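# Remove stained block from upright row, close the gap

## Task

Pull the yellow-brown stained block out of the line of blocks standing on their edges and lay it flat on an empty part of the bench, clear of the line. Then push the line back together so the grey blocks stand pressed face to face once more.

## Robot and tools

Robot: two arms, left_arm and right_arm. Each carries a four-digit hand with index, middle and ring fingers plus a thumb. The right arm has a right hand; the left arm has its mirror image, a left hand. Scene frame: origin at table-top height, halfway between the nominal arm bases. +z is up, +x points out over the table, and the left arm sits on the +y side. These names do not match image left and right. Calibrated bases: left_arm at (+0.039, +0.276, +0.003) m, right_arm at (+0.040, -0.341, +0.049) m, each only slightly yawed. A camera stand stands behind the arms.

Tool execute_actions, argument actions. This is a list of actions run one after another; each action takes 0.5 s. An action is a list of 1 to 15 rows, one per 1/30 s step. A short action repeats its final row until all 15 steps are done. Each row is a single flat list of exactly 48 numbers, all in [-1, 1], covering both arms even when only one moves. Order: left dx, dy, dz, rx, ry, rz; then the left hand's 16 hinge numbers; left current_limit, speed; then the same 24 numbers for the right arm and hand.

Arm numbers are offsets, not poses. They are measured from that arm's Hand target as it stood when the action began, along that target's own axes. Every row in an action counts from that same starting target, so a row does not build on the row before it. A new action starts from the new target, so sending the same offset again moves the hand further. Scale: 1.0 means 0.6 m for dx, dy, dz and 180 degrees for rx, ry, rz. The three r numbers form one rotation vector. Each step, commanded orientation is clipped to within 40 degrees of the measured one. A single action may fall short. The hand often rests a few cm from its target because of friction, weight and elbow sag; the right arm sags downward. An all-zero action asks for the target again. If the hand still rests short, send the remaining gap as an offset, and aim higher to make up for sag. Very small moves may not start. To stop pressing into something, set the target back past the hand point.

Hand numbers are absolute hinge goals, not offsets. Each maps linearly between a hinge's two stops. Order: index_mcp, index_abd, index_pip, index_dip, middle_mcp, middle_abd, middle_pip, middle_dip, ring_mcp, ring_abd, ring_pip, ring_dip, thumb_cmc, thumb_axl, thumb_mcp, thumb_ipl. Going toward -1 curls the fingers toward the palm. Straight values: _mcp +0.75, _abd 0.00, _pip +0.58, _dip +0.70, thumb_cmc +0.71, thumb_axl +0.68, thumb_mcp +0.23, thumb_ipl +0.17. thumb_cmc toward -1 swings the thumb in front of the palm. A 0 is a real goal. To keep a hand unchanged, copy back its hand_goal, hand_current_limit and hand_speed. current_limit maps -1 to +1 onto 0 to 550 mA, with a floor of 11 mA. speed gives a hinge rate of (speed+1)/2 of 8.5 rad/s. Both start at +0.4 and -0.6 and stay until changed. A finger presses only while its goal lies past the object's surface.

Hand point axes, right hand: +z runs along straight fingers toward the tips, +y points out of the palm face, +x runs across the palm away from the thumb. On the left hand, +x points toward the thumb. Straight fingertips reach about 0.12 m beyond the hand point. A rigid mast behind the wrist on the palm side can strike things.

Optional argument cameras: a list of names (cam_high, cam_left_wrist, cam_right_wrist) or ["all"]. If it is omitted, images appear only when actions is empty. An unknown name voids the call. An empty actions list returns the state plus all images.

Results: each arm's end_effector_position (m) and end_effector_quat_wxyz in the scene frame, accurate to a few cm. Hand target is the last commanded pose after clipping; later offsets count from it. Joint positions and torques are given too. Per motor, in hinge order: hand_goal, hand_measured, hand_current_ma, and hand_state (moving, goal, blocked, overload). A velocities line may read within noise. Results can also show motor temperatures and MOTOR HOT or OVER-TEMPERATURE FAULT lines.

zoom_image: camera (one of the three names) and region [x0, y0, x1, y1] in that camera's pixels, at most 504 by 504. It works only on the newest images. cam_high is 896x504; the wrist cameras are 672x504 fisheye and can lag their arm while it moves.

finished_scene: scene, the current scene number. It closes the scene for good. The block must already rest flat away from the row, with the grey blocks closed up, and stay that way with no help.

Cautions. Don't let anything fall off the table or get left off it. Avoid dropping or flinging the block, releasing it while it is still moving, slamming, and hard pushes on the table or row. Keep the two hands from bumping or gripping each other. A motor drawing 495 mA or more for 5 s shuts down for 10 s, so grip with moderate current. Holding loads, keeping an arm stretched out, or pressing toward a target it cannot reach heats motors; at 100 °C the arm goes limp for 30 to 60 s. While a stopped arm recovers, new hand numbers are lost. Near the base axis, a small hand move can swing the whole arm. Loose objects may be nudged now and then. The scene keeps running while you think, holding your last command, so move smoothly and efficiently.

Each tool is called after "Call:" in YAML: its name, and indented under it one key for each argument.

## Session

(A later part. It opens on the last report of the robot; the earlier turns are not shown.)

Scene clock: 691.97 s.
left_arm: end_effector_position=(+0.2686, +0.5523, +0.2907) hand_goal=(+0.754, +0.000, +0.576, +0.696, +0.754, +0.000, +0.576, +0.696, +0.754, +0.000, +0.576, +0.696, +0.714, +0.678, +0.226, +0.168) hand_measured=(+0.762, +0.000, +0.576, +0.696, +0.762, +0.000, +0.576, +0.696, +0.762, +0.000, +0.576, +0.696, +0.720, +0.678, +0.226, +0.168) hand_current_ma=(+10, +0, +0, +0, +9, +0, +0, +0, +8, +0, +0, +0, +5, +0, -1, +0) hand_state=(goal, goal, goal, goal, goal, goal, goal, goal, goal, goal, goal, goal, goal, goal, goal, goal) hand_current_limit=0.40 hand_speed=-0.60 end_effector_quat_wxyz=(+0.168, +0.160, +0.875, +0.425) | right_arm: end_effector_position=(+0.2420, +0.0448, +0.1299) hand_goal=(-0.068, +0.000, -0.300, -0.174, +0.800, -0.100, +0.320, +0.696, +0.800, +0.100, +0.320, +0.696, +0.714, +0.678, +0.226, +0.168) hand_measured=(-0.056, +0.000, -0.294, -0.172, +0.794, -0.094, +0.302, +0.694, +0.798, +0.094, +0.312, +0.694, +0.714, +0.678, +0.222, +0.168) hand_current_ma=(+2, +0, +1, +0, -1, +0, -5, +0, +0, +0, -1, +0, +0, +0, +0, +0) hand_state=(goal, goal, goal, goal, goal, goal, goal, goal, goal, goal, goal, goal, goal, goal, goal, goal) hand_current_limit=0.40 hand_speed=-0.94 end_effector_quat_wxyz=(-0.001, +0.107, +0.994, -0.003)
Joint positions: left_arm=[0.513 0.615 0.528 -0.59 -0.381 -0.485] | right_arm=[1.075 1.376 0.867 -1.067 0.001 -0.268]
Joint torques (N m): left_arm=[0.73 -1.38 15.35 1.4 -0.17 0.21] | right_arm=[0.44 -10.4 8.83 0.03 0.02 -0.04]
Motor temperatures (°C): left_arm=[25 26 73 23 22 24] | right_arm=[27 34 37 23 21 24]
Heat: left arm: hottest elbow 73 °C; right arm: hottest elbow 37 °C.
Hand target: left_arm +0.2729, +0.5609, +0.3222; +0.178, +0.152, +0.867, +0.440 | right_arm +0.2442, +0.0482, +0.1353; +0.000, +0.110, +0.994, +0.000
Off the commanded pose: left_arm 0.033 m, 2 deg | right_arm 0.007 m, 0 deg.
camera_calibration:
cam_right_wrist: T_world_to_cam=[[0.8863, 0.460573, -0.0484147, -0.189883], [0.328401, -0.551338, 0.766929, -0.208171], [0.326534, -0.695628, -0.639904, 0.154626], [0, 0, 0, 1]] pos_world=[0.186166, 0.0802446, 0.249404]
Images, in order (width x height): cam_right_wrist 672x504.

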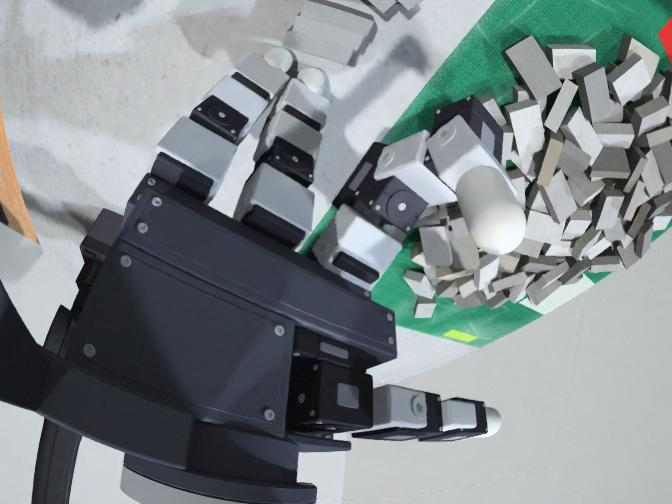

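Call:
execute_actions:
  actions:
    - [[0,0,0,0,0,0,0.754,0,0.576,0.696,0.754,0,0.576,0.696,0.754,0,0.576,0.696,0.714,0.678,0.226,0.168,0.4,-0.6, 0,0,0,0,0,0,-0.068,0,-0.3,-0.174,0.74,-0.1,0.26,0.696,0.74,0.1,0.26,0.696,0.714,0.678,0.226,0.168,0.4,-0.94]]
    - [[0,0,0,0,0,0,0.754,0,0.576,0.696,0.754,0,0.576,0.696,0.754,0,0.576,0.696,0.714,0.678,0.226,0.168,0.4,-0.6, 0,0,0,0,0,0,-0.068,0,-0.3,-0.174,0.66,-0.1,0.33,0.696,0.66,0.1,0.33,0.696,0.714,0.678,0.226,0.168,0.4,-0.94]]
  cameras: ["cam_right_wrist","cam_high"]

Call:
zoom_image:
  camera: "cam_right_wrist"
  region: [240, 0, 400, 120]

Call:
zoom_image:
  camera: "cam_high"
  region: [345, 210, 400, 255]

Scene clock: 699.90 s.
left_arm: end_effector_position=(+0.2686, +0.5523, +0.2907) hand_goal=(+0.754, +0.000, +0.576, +0.696, +0.754, +0.000, +0.576, +0.696, +0.754, +0.000, +0.576, +0.696, +0.714, +0.678, +0.226, +0.168) hand_measured=(+0.762, +0.000, +0.576, +0.696, +0.762, +0.000, +0.576, +0.696, +0.762, +0.000, +0.576, +0.696, +0.720, +0.678, +0.226, +0.168) hand_current_ma=(+10, +0, +0, +0, +9, +0, +0, +0, +8, +0, +0, +0, +5, +0, -1, +0) hand_state=(goal, goal, goal, goal, goal, goal, goal, goal, goal, goal, goal, goal, goal, goal, goal, goal) hand_current_limit=0.40 hand_speed=-0.60 end_effector_quat_wxyz=(+0.168, +0.160, +0.875, +0.425) | right_arm: end_effector_position=(+0.2412, +0.0432, +0.1292) hand_goal=(-0.068, +0.000, -0.300, -0.174, +0.660, -0.100, +0.330, +0.696, +0.660, +0.100, +0.330, +0.696, +0.714, +0.678, +0.226, +0.168) hand_measured=(-0.056, +0.000, -0.294, -0.172, +0.662, -0.094, +0.328, +0.696, +0.696, +0.094, +0.338, +0.700, +0.714, +0.678, +0.222, +0.168) hand_current_ma=(+2, +0, +1, +0, +0, +0, +0, +0, +24, +0, +1, +0, +0, +0, +0, +0) hand_state=(goal, goal, goal, goal, goal, goal, goal, goal, blocked, goal, goal, goal, goal, goal, goal, goal) hand_current_limit=0.40 hand_speed=-0.94 end_effector_quat_wxyz=(-0.002, +0.107, +0.994, -0.006)
Joint positions: left_arm=[0.513 0.615 0.528 -0.59 -0.381 -0.485] | right_arm=[1.075 1.376 0.867 -1.075 0.001 -0.268]
Joint torques (N m): left_arm=[0.62 -1.38 15.47 1.29 -0.17 0.19] | right_arm=[0.56 -10.52 8.8 0.28 -0.01 -0.04]
Motor temperatures (°C): left_arm=[25 26 73 23 22 24] | right_arm=[27 34 37 23 21 24]
Heat: left arm: hottest elbow 73 °C; right arm: hottest elbow 37 °C.
Hand target: left_arm +0.2729, +0.5609, +0.3222; +0.178, +0.152, +0.867, +0.440 | right_arm +0.2442, +0.0483, +0.1353; +0.000, +0.110, +0.994, +0.000
Off the commanded pose: left_arm 0.033 m, 2 deg | right_arm 0.008 m, 1 deg.
camera_calibration:
cam_right_wrist: T_world_to_cam=[[0.886127, 0.460203, -0.0547026, -0.187519], [0.331122, -0.546114, 0.769492, -0.209556], [0.324249, -0.699981, -0.636309, 0.153555], [0, 0, 0, 1]] pos_world=[0.185765, 0.0793413, 0.248702]
Images, in order (width x height): cam_high 896x504, cam_right_wrist 672x504.

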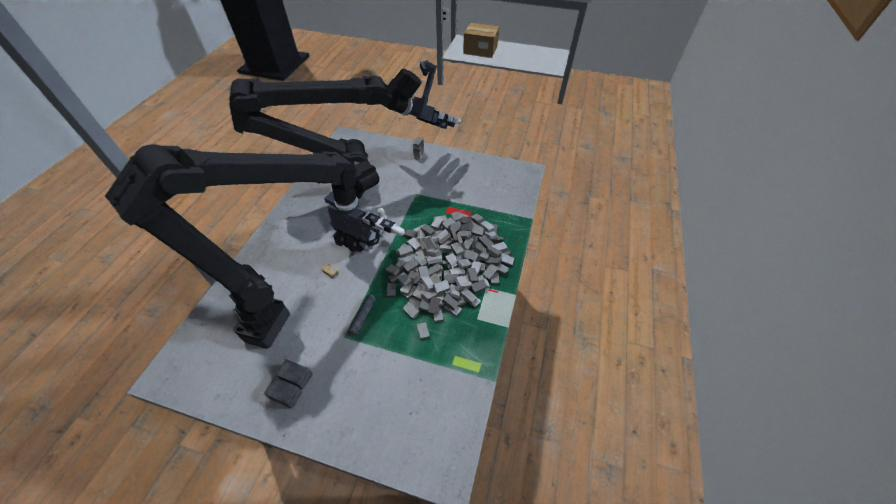

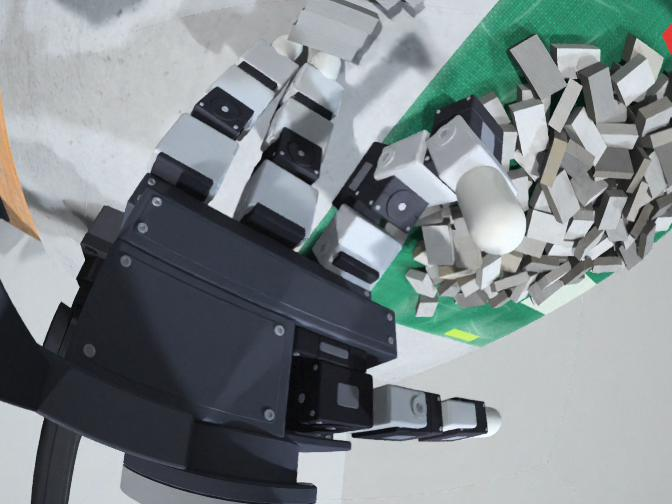

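Scaled by 3.150 from the camera's 672x504 image, which has a finer 960x720 frame.

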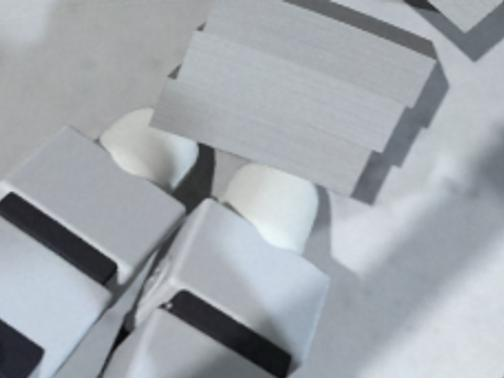

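Scaled by 9.164 from the camera's 896x504 image, which has a finer 1280x720 frame.

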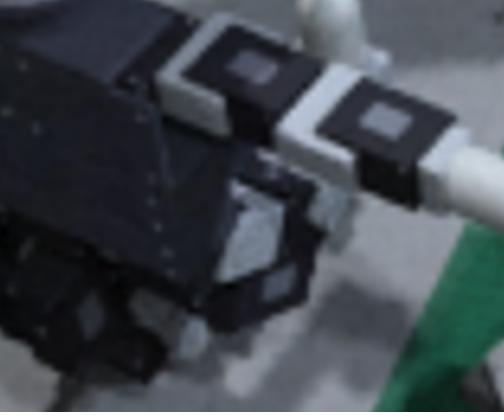

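Call:
execute_actions:
  actions:
    - [[0,0,0,0,0,0,0.754,0,0.576,0.696,0.754,0,0.576,0.696,0.754,0,0.576,0.696,0.714,0.678,0.226,0.168,0.4,-0.6, 0,0,0,0,0,0,-0.068,0,-0.3,-0.174,0.64,-0.1,0.35,0.696,0.6,0.1,0.36,0.696,0.714,0.678,0.226,0.168,0.4,-0.94]]
  cameras: ["cam_right_wrist"]

Call:
zoom_image:
  camera: "cam_right_wrist"
  region: [240, 0, 400, 120]

Scene clock: 704.80 s.
left_arm: end_effector_position=(+0.2686, +0.5523, +0.2907) hand_goal=(+0.754, +0.000, +0.576, +0.696, +0.754, +0.000, +0.576, +0.696, +0.754, +0.000, +0.576, +0.696, +0.714, +0.678, +0.226, +0.168) hand_measured=(+0.762, +0.000, +0.576, +0.696, +0.762, +0.000, +0.576, +0.696, +0.762, +0.000, +0.576, +0.696, +0.720, +0.678, +0.226, +0.168) hand_current_ma=(+10, +0, +0, +0, +9, +0, +0, +0, +8, +0, +0, +0, +5, +0, -1, +0) hand_state=(goal, goal, goal, goal, goal, goal, goal, goal, goal, goal, goal, goal, goal, goal, goal, goal) hand_current_limit=0.40 hand_speed=-0.60 end_effector_quat_wxyz=(+0.168, +0.160, +0.875, +0.425) | right_arm: end_effector_position=(+0.2412, +0.0432, +0.1292) hand_goal=(-0.068, +0.000, -0.300, -0.174, +0.640, -0.100, +0.350, +0.696, +0.600, +0.100, +0.360, +0.696, +0.714, +0.678, +0.226, +0.168) hand_measured=(-0.056, +0.000, -0.294, -0.172, +0.640, -0.094, +0.348, +0.696, +0.644, +0.094, +0.370, +0.700, +0.714, +0.678, +0.222, +0.168) hand_current_ma=(+2, +0, +1, +0, +0, +0, +0, +0, +33, -1, +2, +0, +0, +0, +0, +0) hand_state=(goal, goal, goal, goal, goal, goal, goal, goal, blocked, goal, goal, goal, goal, goal, goal, goal) hand_current_limit=0.40 hand_speed=-0.94 end_effector_quat_wxyz=(-0.002, +0.107, +0.994, -0.006)
Joint positions: left_arm=[0.513 0.615 0.528 -0.59 -0.381 -0.485] | right_arm=[1.075 1.376 0.867 -1.075 0.001 -0.268]
Joint torques (N m): left_arm=[1.03 -1.61 15.39 1.32 -0.15 0.19] | right_arm=[0.38 -10.46 8.79 0.29 0 -0.04]
Motor temperatures (°C): left_arm=[25 26 73 23 22 24] | right_arm=[27 34 37 23 21 24]
Heat: left arm: hottest elbow 73 °C; right arm: hottest elbow 37 °C.
Hand target: left_arm +0.2729, +0.5609, +0.3222; +0.178, +0.152, +0.867, +0.440 | right_arm +0.2442, +0.0483, +0.1353; +0.000, +0.110, +0.994, +0.000
Off the commanded pose: left_arm 0.033 m, 2 deg | right_arm 0.008 m, 1 deg.
camera_calibration:
cam_right_wrist: T_world_to_cam=[[0.886127, 0.460203, -0.0547026, -0.187519], [0.331122, -0.546114, 0.769492, -0.209556], [0.324249, -0.699981, -0.636309, 0.153555], [0, 0, 0, 1]] pos_world=[0.185765, 0.0793413, 0.248702]
Images, in order (width x height): cam_right_wrist 672x504.

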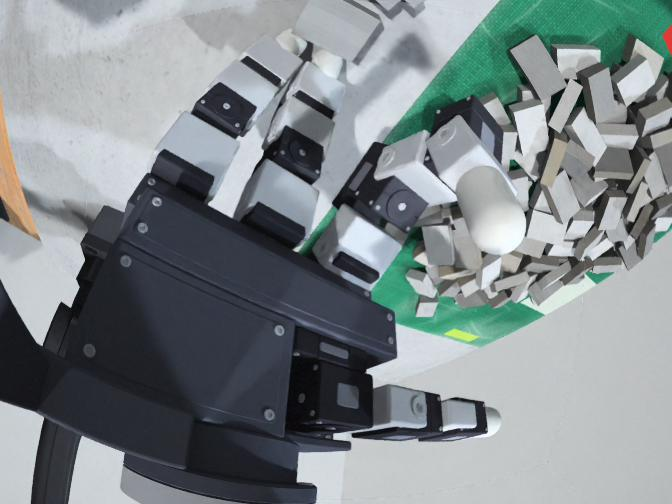

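Scaled by 3.150 from the camera's 672x504 image, which has a finer 960x720 frame.

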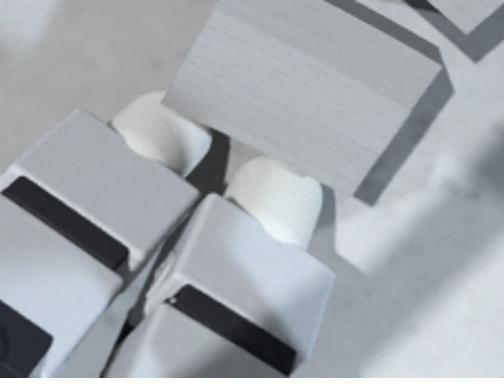

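Call:
execute_actions:
  actions:
    - [[0,0,0,0,0,0,0.754,0,0.576,0.696,0.754,0,0.576,0.696,0.754,0,0.576,0.696,0.714,0.678,0.226,0.168,0.4,-0.6, 0,0,0,0,0,0,-0.068,0,-0.3,-0.174,0.6,-0.1,0.38,0.696,0.55,0.1,0.38,0.696,0.714,0.678,0.226,0.168,0.4,-0.94]]
  cameras: ["cam_right_wrist"]

Call:
zoom_image:
  camera: "cam_right_wrist"
  region: [240, 0, 400, 120]

Scene clock: 710.47 s.
left_arm: end_effector_position=(+0.2686, +0.5523, +0.2907) hand_goal=(+0.754, +0.000, +0.576, +0.696, +0.754, +0.000, +0.576, +0.696, +0.754, +0.000, +0.576, +0.696, +0.714, +0.678, +0.226, +0.168) hand_measured=(+0.762, +0.000, +0.576, +0.696, +0.762, +0.000, +0.576, +0.696, +0.762, +0.000, +0.576, +0.696, +0.720, +0.678, +0.226, +0.168) hand_current_ma=(+10, +0, +0, +0, +9, +0, +0, +0, +8, +0, +0, +0, +5, +0, -1, +0) hand_state=(goal, goal, goal, goal, goal, goal, goal, goal, goal, goal, goal, goal, goal, goal, goal, goal) hand_current_limit=0.40 hand_speed=-0.60 end_effector_quat_wxyz=(+0.168, +0.160, +0.875, +0.425) | right_arm: end_effector_position=(+0.2412, +0.0432, +0.1292) hand_goal=(-0.068, +0.000, -0.300, -0.174, +0.600, -0.100, +0.380, +0.696, +0.550, +0.100, +0.380, +0.696, +0.714, +0.678, +0.226, +0.168) hand_measured=(-0.056, +0.000, -0.294, -0.172, +0.602, -0.094, +0.378, +0.696, +0.598, +0.092, +0.392, +0.702, +0.714, +0.678, +0.222, +0.168) hand_current_ma=(+2, +0, +1, +0, +0, +0, +0, +0, +39, -1, +2, +1, +0, +0, +0, +0) hand_state=(goal, goal, goal, goal, goal, goal, goal, goal, blocked, goal, goal, goal, goal, goal, goal, goal) hand_current_limit=0.40 hand_speed=-0.94 end_effector_quat_wxyz=(-0.002, +0.107, +0.994, -0.006)
Joint positions: left_arm=[0.513 0.615 0.528 -0.59 -0.381 -0.485] | right_arm=[1.075 1.376 0.867 -1.075 0.001 -0.268]
Joint torques (N m): left_arm=[0.62 -1.08 15.41 1.29 -0.17 0.2] | right_arm=[0.38 -10.58 8.83 0.36 0 -0.04]
Motor temperatures (°C): left_arm=[25 26 73 23 22 24] | right_arm=[27 34 37 23 21 24]
Heat: left arm: hottest elbow 73 °C; right arm: hottest elbow 37 °C.
Hand target: left_arm +0.2729, +0.5609, +0.3222; +0.178, +0.152, +0.867, +0.440 | right_arm +0.2442, +0.0483, +0.1353; +0.000, +0.110, +0.994, +0.000
Off the commanded pose: left_arm 0.033 m, 2 deg | right_arm 0.008 m, 1 deg.
camera_calibration:
cam_right_wrist: T_world_to_cam=[[0.886127, 0.460203, -0.0547026, -0.187519], [0.331122, -0.546114, 0.769492, -0.209556], [0.324249, -0.699981, -0.636309, 0.153555], [0, 0, 0, 1]] pos_world=[0.185765, 0.0793413, 0.248702]
Images, in order (width x height): cam_right_wrist 672x504.

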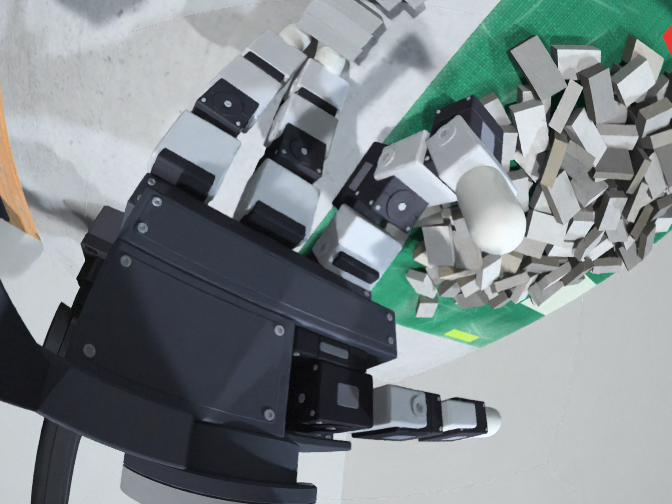

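Scaled by 3.150 from the camera's 672x504 image, which has a finer 960x720 frame.

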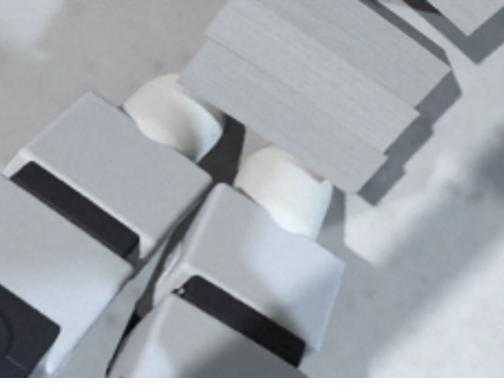

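Call:
execute_actions:
  actions:
    - [[0,0,0,0,0,0,0.754,0,0.576,0.696,0.754,0,0.576,0.696,0.754,0,0.576,0.696,0.714,0.678,0.226,0.168,0.4,-0.6, 0,0,0,0,0,0,-0.068,0,-0.3,-0.174,0.89,-0.1,0.1,0.696,0.89,0.1,0.1,0.696,0.714,0.678,0.226,0.168,0.4,-0.85]]
    - [[0,0,0,0,0,0,0.754,0,0.576,0.696,0.754,0,0.576,0.696,0.754,0,0.576,0.696,0.714,0.678,0.226,0.168,0.4,-0.6, 0,0.03,0.01,0,0,0,-0.068,0,-0.3,-0.174,0.945,-0.1,0.05,0.696,0.945,0.1,0.05,0.696,0.714,0.678,0.226,0.168,0.4,-0.85]]
  cameras: ["cam_right_wrist"]

Call:
zoom_image:
  camera: "cam_right_wrist"
  region: [240, 0, 400, 120]

Scene clock: 723.77 s.
left_arm: end_effector_position=(+0.2686, +0.5523, +0.2907) hand_goal=(+0.754, +0.000, +0.576, +0.696, +0.754, +0.000, +0.576, +0.696, +0.754, +0.000, +0.576, +0.696, +0.714, +0.678, +0.226, +0.168) hand_measured=(+0.762, +0.000, +0.576, +0.696, +0.762, +0.000, +0.576, +0.696, +0.762, +0.000, +0.576, +0.696, +0.720, +0.678, +0.226, +0.168) hand_current_ma=(+10, +0, +0, +0, +9, +0, +0, +0, +8, +0, +0, +0, +5, +0, -1, +0) hand_state=(goal, goal, goal, goal, goal, goal, goal, goal, goal, goal, goal, goal, goal, goal, goal, goal) hand_current_limit=0.40 hand_speed=-0.60 end_effector_quat_wxyz=(+0.168, +0.160, +0.875, +0.425) | right_arm: end_effector_position=(+0.2439, +0.0471, +0.1248) hand_goal=(-0.068, +0.000, -0.300, -0.174, +0.946, -0.100, +0.050, +0.696, +0.946, +0.100, +0.050, +0.696, +0.714, +0.678, +0.226, +0.168) hand_measured=(-0.056, +0.000, -0.294, -0.172, +0.948, -0.102, +0.048, +0.694, +0.938, +0.096, +0.054, +0.700, +0.714, +0.678, +0.222, +0.168) hand_current_ma=(+2, +0, +1, +0, +0, +0, +0, +0, -1, +0, +0, +0, +0, +0, +0, +0) hand_state=(goal, goal, goal, goal, goal, goal, goal, goal, goal, goal, goal, goal, goal, goal, goal, goal) hand_current_limit=0.40 hand_speed=-0.85 end_effector_quat_wxyz=(-0.003, +0.111, +0.994, -0.010)
Joint positions: left_arm=[0.513 0.615 0.528 -0.59 -0.381 -0.485] | right_arm=[1.075 1.399 0.879 -1.07 0.001 -0.261]
Joint torques (N m): left_arm=[1.14 -1.44 15.47 1.25 -0.15 0.2] | right_arm=[1.49 -8.23 10.7 0.77 0 0.03]
Motor temperatures (°C): left_arm=[25 26 74 23 22 24] | right_arm=[27 34 37 23 21 24]
Heat: left arm: hottest elbow 74 °C; right arm: hottest elbow 37 °C.
Hand target: left_arm +0.2729, +0.5609, +0.3222; +0.178, +0.152, +0.867, +0.440 | right_arm +0.2482, +0.0659, +0.1294; +0.000, +0.110, +0.994, +0.000
Off the commanded pose: left_arm 0.033 m, 2 deg | right_arm 0.020 m, 1 deg.
camera_calibration:
cam_right_wrist: T_world_to_cam=[[0.888893, 0.454104, -0.0604871, -0.19164], [0.330087, -0.543315, 0.771914, -0.204955], [0.317666, -0.706115, -0.632843, 0.154041], [0, 0, 0, 1]] pos_world=[0.189067, 0.0844402, 0.2441]
Images, in order (width x height): cam_right_wrist 672x504.

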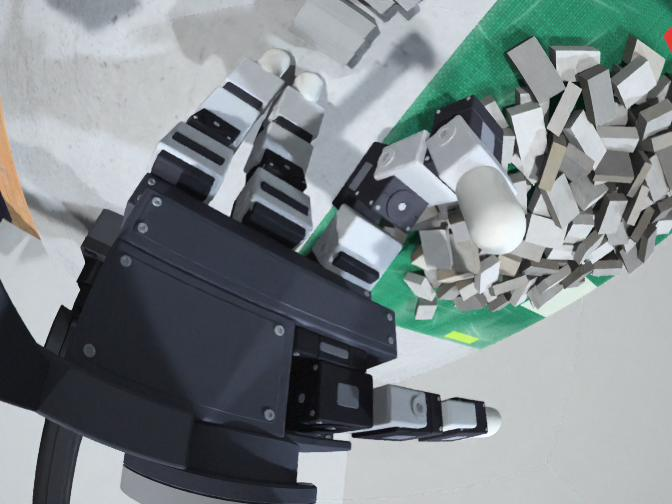

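Scaled by 3.150 from the camera's 672x504 image, which has a finer 960x720 frame.

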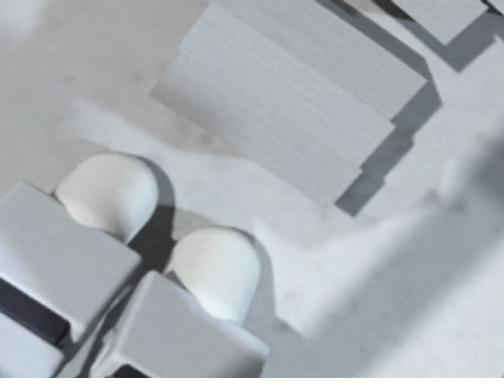

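Call:
execute_actions:
  actions:
    - [[0,0,0,0,0,0,0.754,0,0.576,0.696,0.754,0,0.576,0.696,0.754,0,0.576,0.696,0.714,0.678,0.226,0.168,0.4,-0.6, 0,0.012,-0.008,0,0,0,-0.068,0,-0.3,-0.174,0.945,-0.1,0.0,0.696,0.945,0.1,0.0,0.696,0.714,0.678,0.226,0.168,0.4,-0.85]]
  cameras: ["cam_right_wrist"]

Call:
zoom_image:
  camera: "cam_right_wrist"
  region: [240, 0, 400, 120]

Scene clock: 728.27 s.
left_arm: end_effector_position=(+0.2686, +0.5523, +0.2907) hand_goal=(+0.754, +0.000, +0.576, +0.696, +0.754, +0.000, +0.576, +0.696, +0.754, +0.000, +0.576, +0.696, +0.714, +0.678, +0.226, +0.168) hand_measured=(+0.762, +0.000, +0.576, +0.696, +0.762, +0.000, +0.576, +0.696, +0.762, +0.000, +0.576, +0.696, +0.720, +0.678, +0.226, +0.168) hand_current_ma=(+10, +0, +0, +0, +9, +0, +0, +0, +8, +0, +0, +0, +5, +0, -1, +0) hand_state=(goal, goal, goal, goal, goal, goal, goal, goal, goal, goal, goal, goal, goal, goal, goal, goal) hand_current_limit=0.40 hand_speed=-0.60 end_effector_quat_wxyz=(+0.168, +0.160, +0.875, +0.425) | right_arm: end_effector_position=(+0.2472, +0.0558, +0.1278) hand_goal=(-0.068, +0.000, -0.300, -0.174, +0.946, -0.100, +0.000, +0.696, +0.946, +0.100, +0.000, +0.696, +0.714, +0.678, +0.226, +0.168) hand_measured=(-0.056, +0.000, -0.294, -0.172, +0.946, -0.102, +0.004, +0.696, +0.938, +0.096, +0.004, +0.700, +0.714, +0.678, +0.222, +0.168) hand_current_ma=(+2, +0, +1, +0, +0, +0, +0, +0, -1, +0, +0, +0, +0, +0, +0, +0) hand_state=(goal, goal, goal, goal, goal, goal, goal, goal, goal, goal, goal, goal, goal, goal, goal, goal) hand_current_limit=0.40 hand_speed=-0.85 end_effector_quat_wxyz=(-0.002, +0.112, +0.994, -0.006)
Joint positions: left_arm=[0.513 0.615 0.528 -0.59 -0.381 -0.485] | right_arm=[1.079 1.415 0.901 -1.07 0.001 -0.255]
Joint torques (N m): left_arm=[0.5 -1.44 15.43 1.28 -0.14 0.19] | right_arm=[1.73 -9.05 10.96 0.24 0.01 0]
Motor temperatures (°C): left_arm=[25 26 74 23 22 24] | right_arm=[27 33 37 23 21 24]
Heat: left arm: hottest elbow 74 °C; right arm: hottest elbow 37 °C.
Hand target: left_arm +0.2729, +0.5609, +0.3222; +0.178, +0.152, +0.867, +0.440 | right_arm +0.2498, +0.0728, +0.1340; +0.000, +0.110, +0.994, +0.000
Off the commanded pose: left_arm 0.033 m, 2 deg | right_arm 0.018 m, 1 deg.
camera_calibration:
cam_right_wrist: T_world_to_cam=[[0.890127, 0.452472, -0.0542522, -0.199333], [0.326084, -0.549234, 0.769422, -0.202192], [0.318345, -0.702574, -0.636432, 0.161125], [0, 0, 0, 1]] pos_world=[0.19207, 0.0923443, 0.247302]
Images, in order (width x height): cam_right_wrist 672x504.

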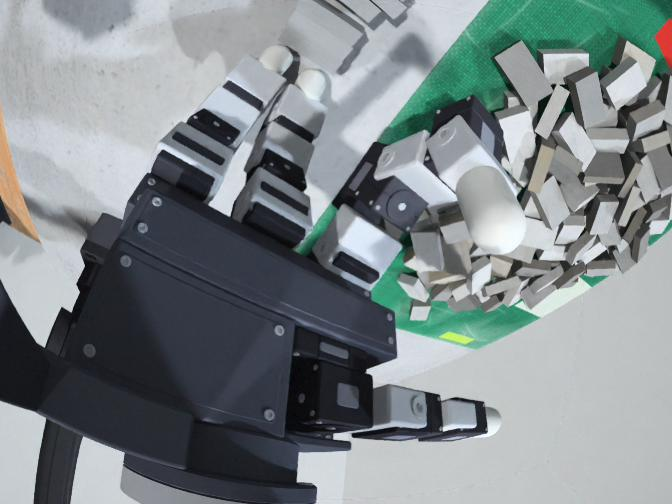

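Scaled by 3.150 from the camera's 672x504 image, which has a finer 960x720 frame.

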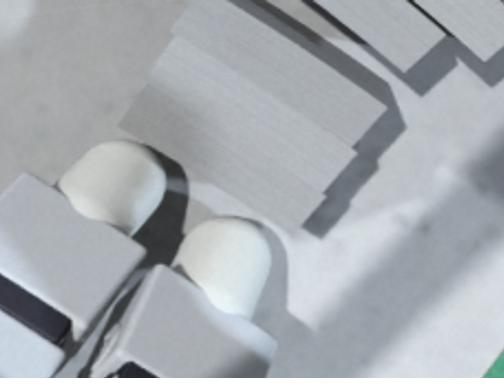

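Call:
execute_actions:
  actions:
    - [[0,0,0,0,0,0,0.754,0,0.576,0.696,0.754,0,0.576,0.696,0.754,0,0.576,0.696,0.714,0.678,0.226,0.168,0.4,-0.6, 0,0,0,0,0,0,-0.068,0,-0.3,-0.174,0.77,-0.1,0.2,0.696,0.77,0.1,0.2,0.696,0.714,0.678,0.226,0.168,0.4,-0.94]]
    - [[0,0,0,0,0,0,0.754,0,0.576,0.696,0.754,0,0.576,0.696,0.754,0,0.576,0.696,0.714,0.678,0.226,0.168,0.4,-0.6, 0,0,0,0,0,0,-0.068,0,-0.3,-0.174,0.7,-0.1,0.26,0.696,0.7,0.1,0.26,0.696,0.714,0.678,0.226,0.168,0.4,-0.94]]
  cameras: ["cam_right_wrist"]

Call:
zoom_image:
  camera: "cam_right_wrist"
  region: [240, 0, 400, 120]

Scene clock: 740.57 s.
left_arm: end_effector_position=(+0.2686, +0.5523, +0.2907) hand_goal=(+0.754, +0.000, +0.576, +0.696, +0.754, +0.000, +0.576, +0.696, +0.754, +0.000, +0.576, +0.696, +0.714, +0.678, +0.226, +0.168) hand_measured=(+0.762, +0.000, +0.576, +0.696, +0.762, +0.000, +0.576, +0.696, +0.762, +0.000, +0.576, +0.696, +0.720, +0.678, +0.226, +0.168) hand_current_ma=(+10, +0, +0, +0, +9, +0, +0, +0, +8, +0, +0, +0, +5, +0, -1, +0) hand_state=(goal, goal, goal, goal, goal, goal, goal, goal, goal, goal, goal, goal, goal, goal, goal, goal) hand_current_limit=0.40 hand_speed=-0.60 end_effector_quat_wxyz=(+0.168, +0.160, +0.875, +0.425) | right_arm: end_effector_position=(+0.2463, +0.0539, +0.1271) hand_goal=(-0.068, +0.000, -0.300, -0.174, +0.700, -0.100, +0.260, +0.696, +0.700, +0.100, +0.260, +0.696, +0.714, +0.678, +0.226, +0.168) hand_measured=(-0.056, +0.000, -0.294, -0.172, +0.730, -0.094, +0.264, +0.696, +0.738, +0.094, +0.266, +0.700, +0.714, +0.678, +0.222, +0.168) hand_current_ma=(+2, +0, +1, +0, +16, +0, +0, +0, +25, +0, +1, +0, +0, +0, +0, +0) hand_state=(goal, goal, goal, goal, blocked, goal, goal, goal, blocked, goal, goal, goal, goal, goal, goal, goal) hand_current_limit=0.40 hand_speed=-0.94 end_effector_quat_wxyz=(-0.003, +0.112, +0.994, -0.010)
Joint positions: left_arm=[0.513 0.615 0.528 -0.59 -0.381 -0.485] | right_arm=[1.079 1.415 0.901 -1.079 0.001 -0.255]
Joint torques (N m): left_arm=[0.38 -1.55 15.5 1.29 -0.17 0.17] | right_arm=[1.85 -8.94 10.96 0.57 0 0.01]
Motor temperatures (°C): left_arm=[25 26 74 23 22 24] | right_arm=[27 34 37 23 21 24]
Heat: left arm: hottest elbow 74 °C; right arm: hottest elbow 37 °C.
Hand target: left_arm +0.2729, +0.5609, +0.3222; +0.178, +0.152, +0.867, +0.440 | right_arm +0.2497, +0.0728, +0.1340; +0.000, +0.110, +0.994, +0.000
Off the commanded pose: left_arm 0.033 m, 2 deg | right_arm 0.020 m, 1 deg.
camera_calibration:
cam_right_wrist: T_world_to_cam=[[0.889921, 0.452007, -0.0610712, -0.196758], [0.329055, -0.543516, 0.772213, -0.203687], [0.315853, -0.707304, -0.632422, 0.160061], [0, 0, 0, 1]] pos_world=[0.191568, 0.0914406, 0.246499]
Images, in order (width x height): cam_right_wrist 672x504.

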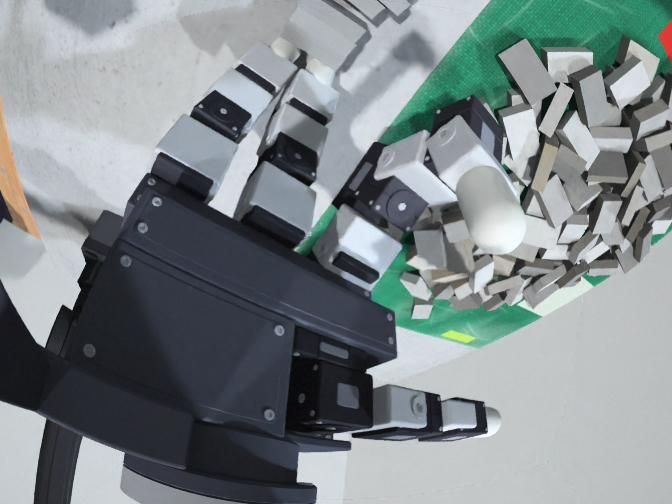

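Scaled by 3.150 from the camera's 672x504 image, which has a finer 960x720 frame.

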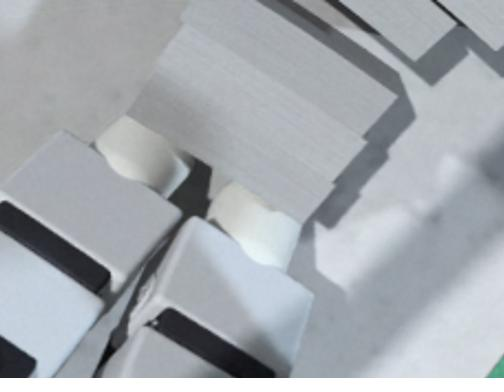

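Call:
execute_actions:
  actions:
    - [[0,0,0,0,0,0,0.754,0,0.576,0.696,0.754,0,0.576,0.696,0.754,0,0.576,0.696,0.714,0.678,0.226,0.168,0.4,-0.6, 0,0,0,0,0,0,-0.068,0,-0.3,-0.174,0.63,-0.1,0.3,0.696,0.63,0.1,0.3,0.696,0.714,0.678,0.226,0.168,0.4,-0.94]]
  cameras: ["cam_right_wrist"]

Call:
zoom_image:
  camera: "cam_right_wrist"
  region: [240, 0, 400, 120]

Scene clock: 744.53 s.
left_arm: end_effector_position=(+0.2686, +0.5523, +0.2907) hand_goal=(+0.754, +0.000, +0.576, +0.696, +0.754, +0.000, +0.576, +0.696, +0.754, +0.000, +0.576, +0.696, +0.714, +0.678, +0.226, +0.168) hand_measured=(+0.762, +0.000, +0.576, +0.696, +0.762, +0.000, +0.576, +0.696, +0.762, +0.000, +0.576, +0.696, +0.720, +0.678, +0.226, +0.168) hand_current_ma=(+10, +0, +0, +0, +9, +0, +0, +0, +8, +0, +0, +0, +5, +0, -1, +0) hand_state=(goal, goal, goal, goal, goal, goal, goal, goal, goal, goal, goal, goal, goal, goal, goal, goal) hand_current_limit=0.40 hand_speed=-0.60 end_effector_quat_wxyz=(+0.168, +0.160, +0.875, +0.425) | right_arm: end_effector_position=(+0.2457, +0.0522, +0.1252) hand_goal=(-0.068, +0.000, -0.300, -0.174, +0.630, -0.100, +0.300, +0.696, +0.630, +0.100, +0.300, +0.696, +0.714, +0.678, +0.226, +0.168) hand_measured=(-0.056, +0.000, -0.294, -0.172, +0.652, -0.092, +0.310, +0.700, +0.660, +0.094, +0.310, +0.700, +0.714, +0.678, +0.222, +0.168) hand_current_ma=(+2, +0, +1, +0, +9, +1, +2, +0, +16, +0, +2, +0, +0, +0, +0, +0) hand_state=(goal, goal, goal, goal, blocked, goal, goal, goal, blocked, goal, goal, goal, goal, goal, goal, goal) hand_current_limit=0.40 hand_speed=-0.94 end_effector_quat_wxyz=(-0.004, +0.112, +0.994, -0.015)
Joint positions: left_arm=[0.513 0.615 0.528 -0.59 -0.381 -0.485] | right_arm=[1.079 1.418 0.901 -1.085 0.003 -0.255]
Joint torques (N m): left_arm=[0.73 -1.73 15.56 1.29 -0.16 0.17] | right_arm=[1.79 -9.41 10.92 0.79 -0.1 0.02]
Motor temperatures (°C): left_arm=[25 26 74 23 22 24] | right_arm=[27 34 37 23 21 24]
Heat: left arm: hottest elbow 74 °C; right arm: hottest elbow 37 °C.
Hand target: left_arm +0.2729, +0.5609, +0.3222; +0.178, +0.152, +0.867, +0.440 | right_arm +0.2497, +0.0728, +0.1340; +0.000, +0.110, +0.994, +0.000
Off the commanded pose: left_arm 0.033 m, 2 deg | right_arm 0.023 m, 2 deg.
camera_calibration:
cam_right_wrist: T_world_to_cam=[[0.889705, 0.45144, -0.0680153, -0.194651], [0.331327, -0.535996, 0.776486, -0.204409], [0.314081, -0.713379, -0.626453, 0.157735], [0, 0, 0, 1]] pos_world=[0.191366, 0.0908358, 0.244295]
Images, in order (width x height): cam_right_wrist 672x504.

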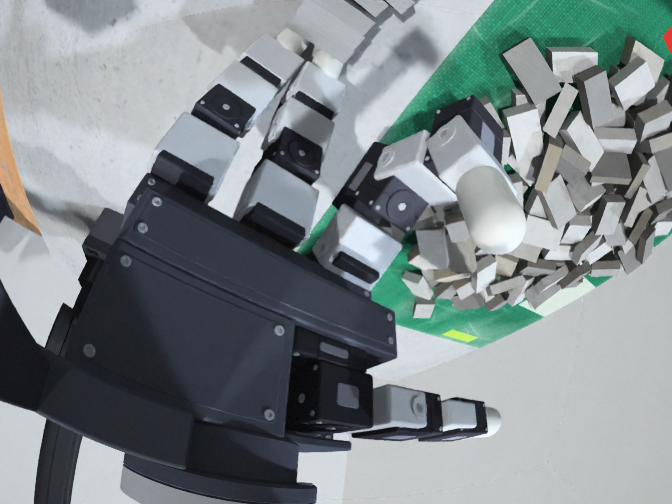

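Scaled by 3.150 from the camera's 672x504 image, which has a finer 960x720 frame.

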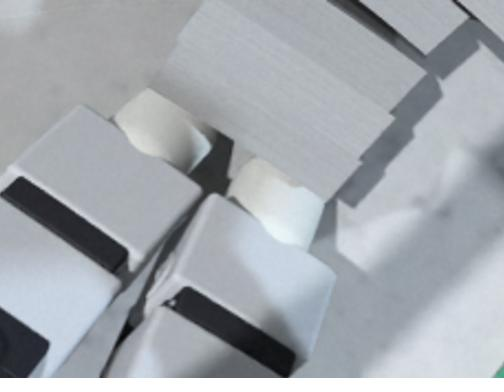

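Call:
execute_actions:
  actions:
    - [[0,0,0,0,0,0,0.754,0,0.576,0.696,0.754,0,0.576,0.696,0.754,0,0.576,0.696,0.714,0.678,0.226,0.168,0.4,-0.6, 0,0,0,0,0,0,-0.068,0,-0.3,-0.174,0.59,-0.1,0.31,0.696,0.59,0.1,0.31,0.696,0.714,0.678,0.226,0.168,0.4,-0.94]]
  cameras: ["cam_right_wrist"]

Call:
zoom_image:
  camera: "cam_right_wrist"
  region: [240, 0, 400, 120]

Scene clock: 750.80 s.
left_arm: end_effector_position=(+0.2686, +0.5523, +0.2907) hand_goal=(+0.754, +0.000, +0.576, +0.696, +0.754, +0.000, +0.576, +0.696, +0.754, +0.000, +0.576, +0.696, +0.714, +0.678, +0.226, +0.168) hand_measured=(+0.762, +0.000, +0.576, +0.696, +0.762, +0.000, +0.576, +0.696, +0.762, +0.000, +0.576, +0.696, +0.720, +0.678, +0.226, +0.168) hand_current_ma=(+10, +0, +0, +0, +9, +0, +0, +0, +8, +0, +0, +0, +5, +0, -1, +0) hand_state=(goal, goal, goal, goal, goal, goal, goal, goal, goal, goal, goal, goal, goal, goal, goal, goal) hand_current_limit=0.40 hand_speed=-0.60 end_effector_quat_wxyz=(+0.168, +0.160, +0.875, +0.425) | right_arm: end_effector_position=(+0.2457, +0.0520, +0.1251) hand_goal=(-0.068, +0.000, -0.300, -0.174, +0.590, -0.100, +0.310, +0.696, +0.590, +0.100, +0.310, +0.696, +0.714, +0.678, +0.226, +0.168) hand_measured=(-0.056, +0.000, -0.294, -0.172, +0.642, -0.092, +0.322, +0.702, +0.648, +0.094, +0.324, +0.702, +0.714, +0.678, +0.222, +0.168) hand_current_ma=(+2, +0, +1, +0, +46, +1, +2, +0, +58, +0, +3, +1, +0, +0, +0, +0) hand_state=(goal, goal, goal, goal, blocked, goal, goal, goal, blocked, goal, goal, goal, goal, goal, goal, goal) hand_current_limit=0.40 hand_speed=-0.94 end_effector_quat_wxyz=(-0.004, +0.112, +0.994, -0.015)
Joint positions: left_arm=[0.513 0.615 0.528 -0.59 -0.381 -0.485] | right_arm=[1.079 1.418 0.901 -1.086 0.003 -0.255]
Joint torques (N m): left_arm=[0.73 -1.73 15.5 1.26 -0.17 0.16] | right_arm=[1.61 -9.41 10.95 0.76 -0.11 0.01]
Motor temperatures (°C): left_arm=[25 26 74 23 22 24] | right_arm=[27 33 38 23 21 24]
Heat: left arm: hottest elbow 74 °C; right arm: hottest elbow 38 °C.
Hand target: left_arm +0.2729, +0.5609, +0.3222; +0.178, +0.152, +0.867, +0.440 | right_arm +0.2497, +0.0728, +0.1340; +0.000, +0.110, +0.994, +0.000
Off the commanded pose: left_arm 0.033 m, 2 deg | right_arm 0.023 m, 2 deg.
camera_calibration:
cam_right_wrist: T_world_to_cam=[[0.889697, 0.451366, -0.0686176, -0.194457], [0.33155, -0.535438, 0.776776, -0.204549], [0.31387, -0.713845, -0.626028, 0.15758], [0, 0, 0, 1]] pos_world=[0.191366, 0.0907354, 0.244195]
Images, in order (width x height): cam_right_wrist 672x504.

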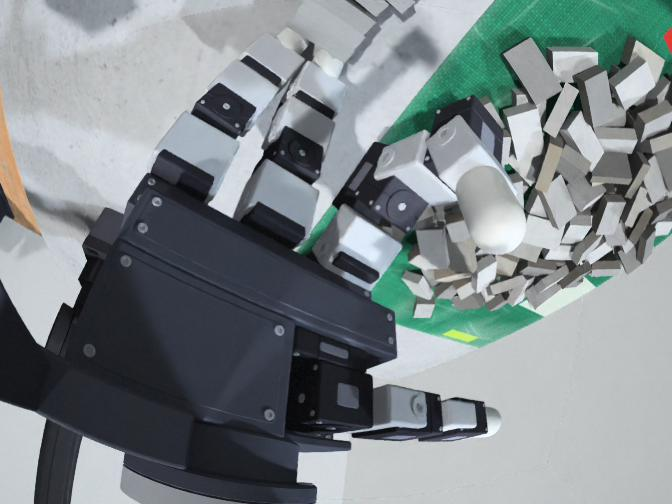

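Scaled by 3.150 from the camera's 672x504 image, which has a finer 960x720 frame.

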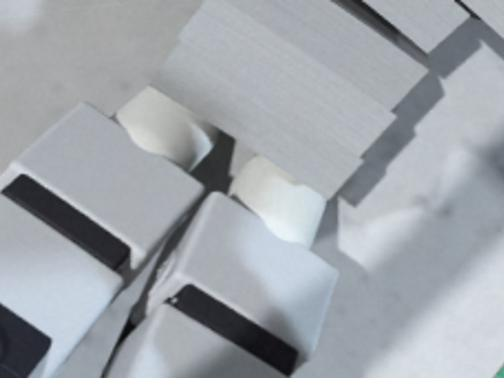

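Call:
execute_actions:
  actions:
    - [[0,0,0,0,0,0,0.754,0,0.576,0.696,0.754,0,0.576,0.696,0.754,0,0.576,0.696,0.714,0.678,0.226,0.168,0.4,-0.6, 0,0,0,0,0,0,-0.068,0,-0.3,-0.174,0.55,-0.1,0.31,0.696,0.55,0.1,0.31,0.696,0.714,0.678,0.226,0.168,0.4,-0.94]]
  cameras: ["cam_right_wrist","cam_high"]

Call:
zoom_image:
  camera: "cam_right_wrist"
  region: [290, 0, 400, 80]

Call:
zoom_image:
  camera: "cam_high"
  region: [345, 210, 400, 255]

Scene clock: 755.47 s.
left_arm: end_effector_position=(+0.2686, +0.5523, +0.2907) hand_goal=(+0.754, +0.000, +0.576, +0.696, +0.754, +0.000, +0.576, +0.696, +0.754, +0.000, +0.576, +0.696, +0.714, +0.678, +0.226, +0.168) hand_measured=(+0.762, +0.000, +0.576, +0.696, +0.762, +0.000, +0.576, +0.696, +0.762, +0.000, +0.576, +0.696, +0.720, +0.678, +0.226, +0.168) hand_current_ma=(+10, +0, +0, +0, +9, +0, +0, +0, +8, +0, +0, +0, +5, +0, -1, +0) hand_state=(goal, goal, goal, goal, goal, goal, goal, goal, goal, goal, goal, goal, goal, goal, goal, goal) hand_current_limit=0.40 hand_speed=-0.60 end_effector_quat_wxyz=(+0.168, +0.160, +0.875, +0.425) | right_arm: end_effector_position=(+0.2456, +0.0514, +0.1249) hand_goal=(-0.068, +0.000, -0.300, -0.174, +0.550, -0.100, +0.310, +0.696, +0.550, +0.100, +0.310, +0.696, +0.714, +0.678, +0.226, +0.168) hand_measured=(-0.056, +0.000, -0.294, -0.172, +0.626, -0.092, +0.330, +0.706, +0.608, +0.094, +0.326, +0.704, +0.714, +0.678, +0.222, +0.168) hand_current_ma=(+2, +0, +1, +0, +98, +1, +7, +2, +57, -1, +4, +1, +0, +0, +0, +0) hand_state=(goal, goal, goal, goal, blocked, goal, blocked, goal, blocked, goal, goal, goal, goal, goal, goal, goal) hand_current_limit=0.40 hand_speed=-0.94 end_effector_quat_wxyz=(-0.004, +0.112, +0.994, -0.017)
Joint positions: left_arm=[0.513 0.615 0.528 -0.59 -0.381 -0.485] | right_arm=[1.079 1.418 0.901 -1.088 0.004 -0.255]
Joint torques (N m): left_arm=[0.67 -1.03 15.43 1.39 -0.17 0.16] | right_arm=[1.67 -9.52 10.95 0.87 -0.16 0.01]
Motor temperatures (°C): left_arm=[25 26 74 23 22 24] | right_arm=[27 33 38 23 21 24]
Heat: left arm: hottest elbow 74 °C; right arm: hottest elbow 38 °C.
Hand target: left_arm +0.2729, +0.5609, +0.3222; +0.178, +0.152, +0.867, +0.440 | right_arm +0.2497, +0.0728, +0.1340; +0.000, +0.110, +0.994, +0.000
Off the commanded pose: left_arm 0.033 m, 2 deg | right_arm 0.024 m, 2 deg.
camera_calibration:
cam_right_wrist: T_world_to_cam=[[0.889703, 0.451205, -0.0695861, -0.194003], [0.331348, -0.533332, 0.778309, -0.204969], [0.314064, -0.715521, -0.624014, 0.15683], [0, 0, 0, 1]] pos_world=[0.191266, 0.090434, 0.243893]
Images, in order (width x height): cam_high 896x504, cam_right_wrist 672x504.

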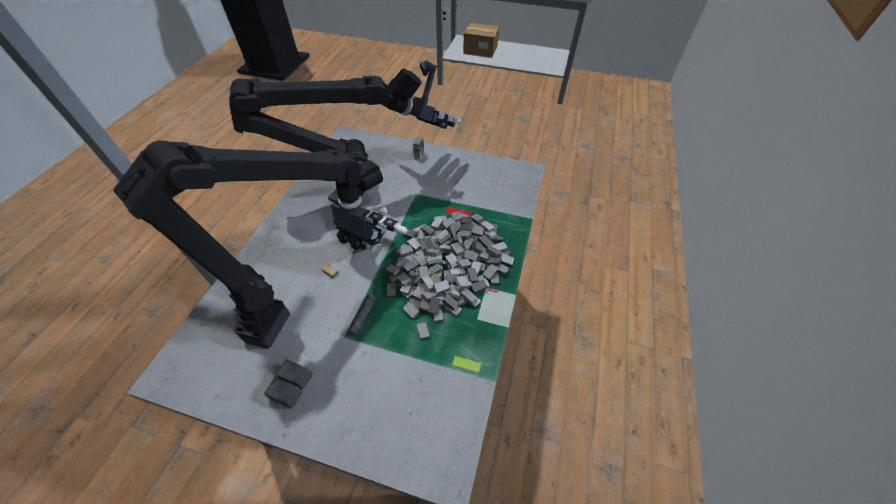

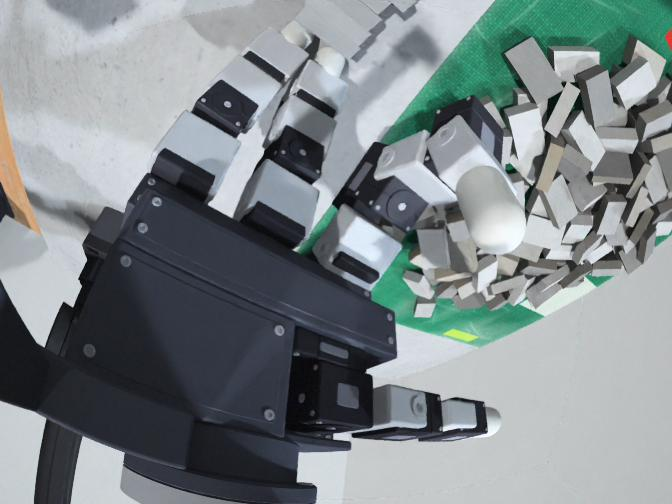

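Scaled by 4.582 from the camera's 672x504 image, which has a finer 960x720 frame.

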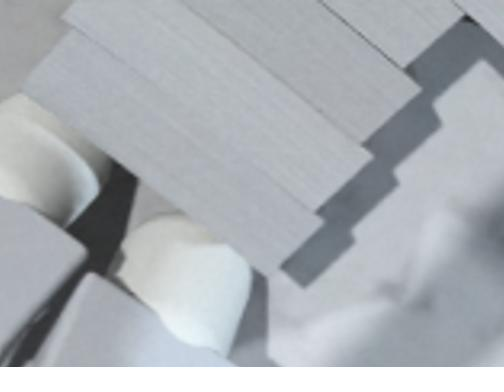

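Scaled by 9.164 from the camera's 896x504 image, which has a finer 1280x720 frame.

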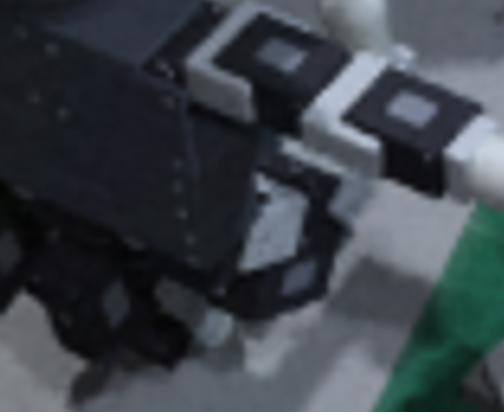

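Call:
execute_actions:
  actions:
    - [[0,0,0,0,0,0,0.754,0,0.576,0.696,0.754,0,0.576,0.696,0.754,0,0.576,0.696,0.714,0.678,0.226,0.168,0.4,-0.6, 0,0,0,0,0,0,-0.068,0,-0.3,-0.174,0.8,-0.1,0.2,0.696,0.8,0.1,0.2,0.696,0.714,0.678,0.226,0.168,0.4,-0.9]]
    - [[0,0,0,0,0,0,0.754,0,0.576,0.696,0.754,0,0.576,0.696,0.754,0,0.576,0.696,0.714,0.678,0.226,0.168,0.4,-0.6, 0,0,-0.06,0,0,0,-0.068,0,-0.3,-0.174,0.9,-0.1,0.1,0.696,0.9,0.1,0.1,0.696,0.714,0.678,0.226,0.168,0.4,-0.85]]
    - [[0,0,0,0,0,0,0.754,0,0.576,0.696,0.754,0,0.576,0.696,0.754,0,0.576,0.696,0.714,0.678,0.226,0.168,0.4,-0.6, 0.036,0.025,-0.09,0,0,0,-0.068,0,-0.3,-0.174,0.9,-0.1,0.3,0.696,0.9,0.1,0.3,0.696,0.714,0.678,0.226,0.168,0.4,-0.8]]
  cameras: ["cam_right_wrist","cam_high"]

Call:
zoom_image:
  camera: "cam_right_wrist"
  region: [270, 0, 430, 120]

Call:
zoom_image:
  camera: "cam_high"
  region: [345, 210, 400, 255]

Scene clock: 767.87 s.
left_arm: end_effector_position=(+0.2686, +0.5523, +0.2907) hand_goal=(+0.754, +0.000, +0.576, +0.696, +0.754, +0.000, +0.576, +0.696, +0.754, +0.000, +0.576, +0.696, +0.714, +0.678, +0.226, +0.168) hand_measured=(+0.762, +0.000, +0.576, +0.696, +0.762, +0.000, +0.576, +0.696, +0.762, +0.000, +0.576, +0.696, +0.720, +0.678, +0.226, +0.168) hand_current_ma=(+10, +0, +0, +0, +9, +0, +0, +0, +8, +0, +0, +0, +5, +0, -1, +0) hand_state=(goal, goal, goal, goal, goal, goal, goal, goal, goal, goal, goal, goal, goal, goal, goal, goal) hand_current_limit=0.40 hand_speed=-0.60 end_effector_quat_wxyz=(+0.168, +0.160, +0.875, +0.425) | right_arm: end_effector_position=(+0.2295, +0.0805, +0.2100) hand_goal=(-0.068, +0.000, -0.300, -0.174, +0.900, -0.100, +0.300, +0.696, +0.900, +0.100, +0.300, +0.696, +0.714, +0.678, +0.226, +0.168) hand_measured=(-0.056, +0.000, -0.294, -0.172, +0.894, -0.094, +0.296, +0.698, +0.894, +0.094, +0.298, +0.700, +0.714, +0.678, +0.222, +0.168) hand_current_ma=(+2, +0, +1, +0, -1, +0, +0, +0, -1, +0, +0, +0, +0, +0, +0, +0) hand_state=(goal, goal, goal, goal, goal, goal, goal, goal, goal, goal, goal, goal, goal, goal, goal, goal) hand_current_limit=0.40 hand_speed=-0.80 end_effector_quat_wxyz=(-0.005, +0.109, +0.994, -0.010)
Joint positions: left_arm=[0.513 0.615 0.528 -0.59 -0.381 -0.485] | right_arm=[1.148 1.369 1.092 -1.317 -0.003 -0.192]
Joint torques (N m): left_arm=[0.73 -1.03 15.57 1.37 -0.16 0.17] | right_arm=[1.14 -11.05 11.59 -0.05 0.16 0]
Motor temperatures (°C): left_arm=[25 26 75 23 22 24] | right_arm=[27 33 38 23 21 24]
Heat: left arm: hottest elbow 75 °C; right arm: hottest elbow 38 °C.
Hand target: left_arm +0.2729, +0.5609, +0.3222; +0.178, +0.152, +0.867, +0.440 | right_arm +0.2320, +0.0922, +0.2241; +0.000, +0.110, +0.994, +0.000
Off the commanded pose: left_arm 0.033 m, 2 deg | right_arm 0.018 m, 1 deg.
camera_calibration:
cam_right_wrist: T_world_to_cam=[[0.88685, 0.457661, -0.0635913, -0.188008], [0.334491, -0.540948, 0.77168, -0.249068], [0.318769, -0.705635, -0.632823, 0.235855], [0, 0, 0, 1]] pos_world=[0.174863, 0.117738, 0.3295]
Images, in order (width x height): cam_high 896x504, cam_right_wrist 672x504.

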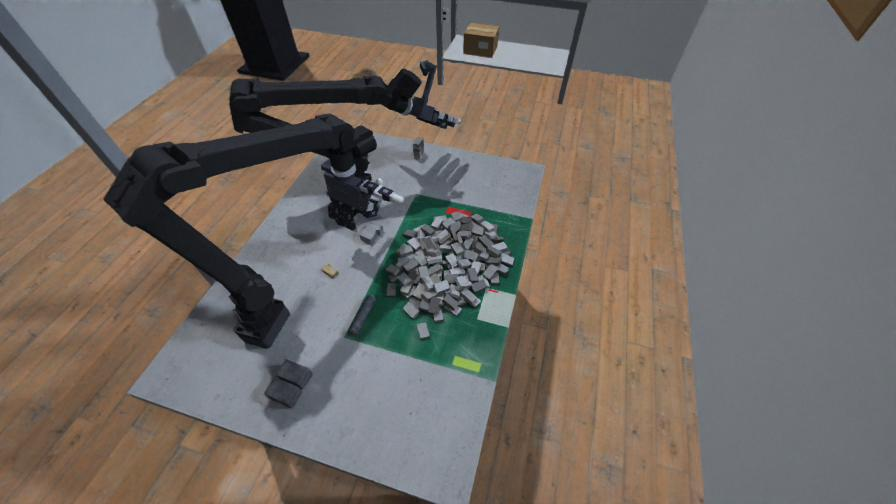

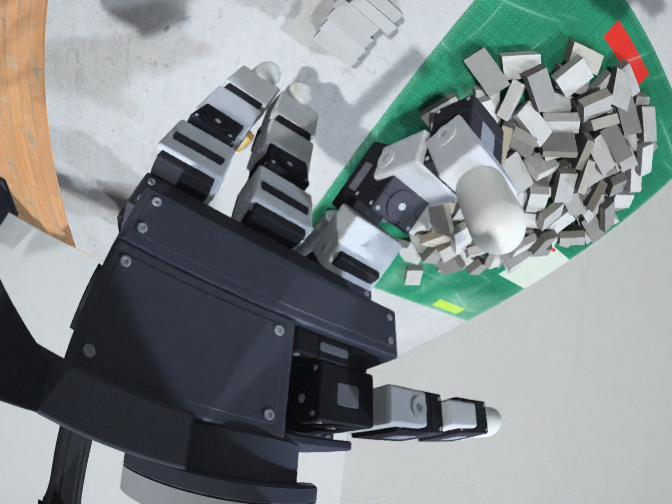

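Scaled by 3.150 from the camera's 672x504 image, which has a finer 960x720 frame.

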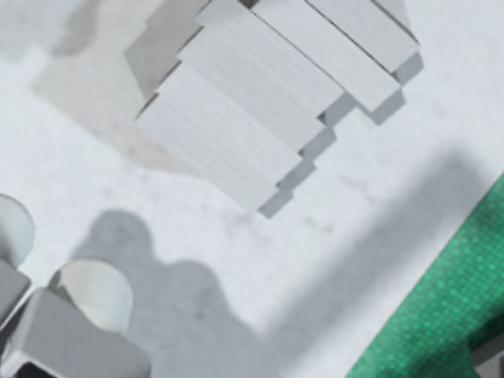

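Scaled by 9.164 from the camera's 896x504 image, which has a finer 1280x720 frame.

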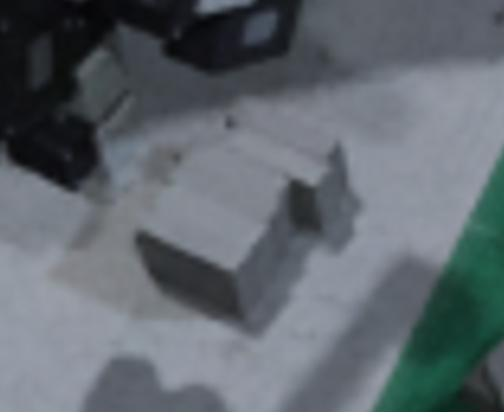

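Call:
zoom_image:
  camera: "cam_right_wrist"
  region: [305, 0, 410, 75]

Scaled by 4.800 from the camera's 672x504 image, which has a finer 960x720 frame.

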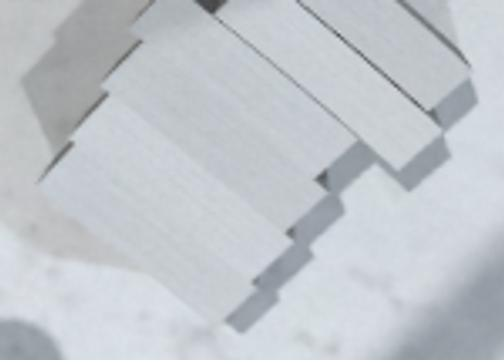

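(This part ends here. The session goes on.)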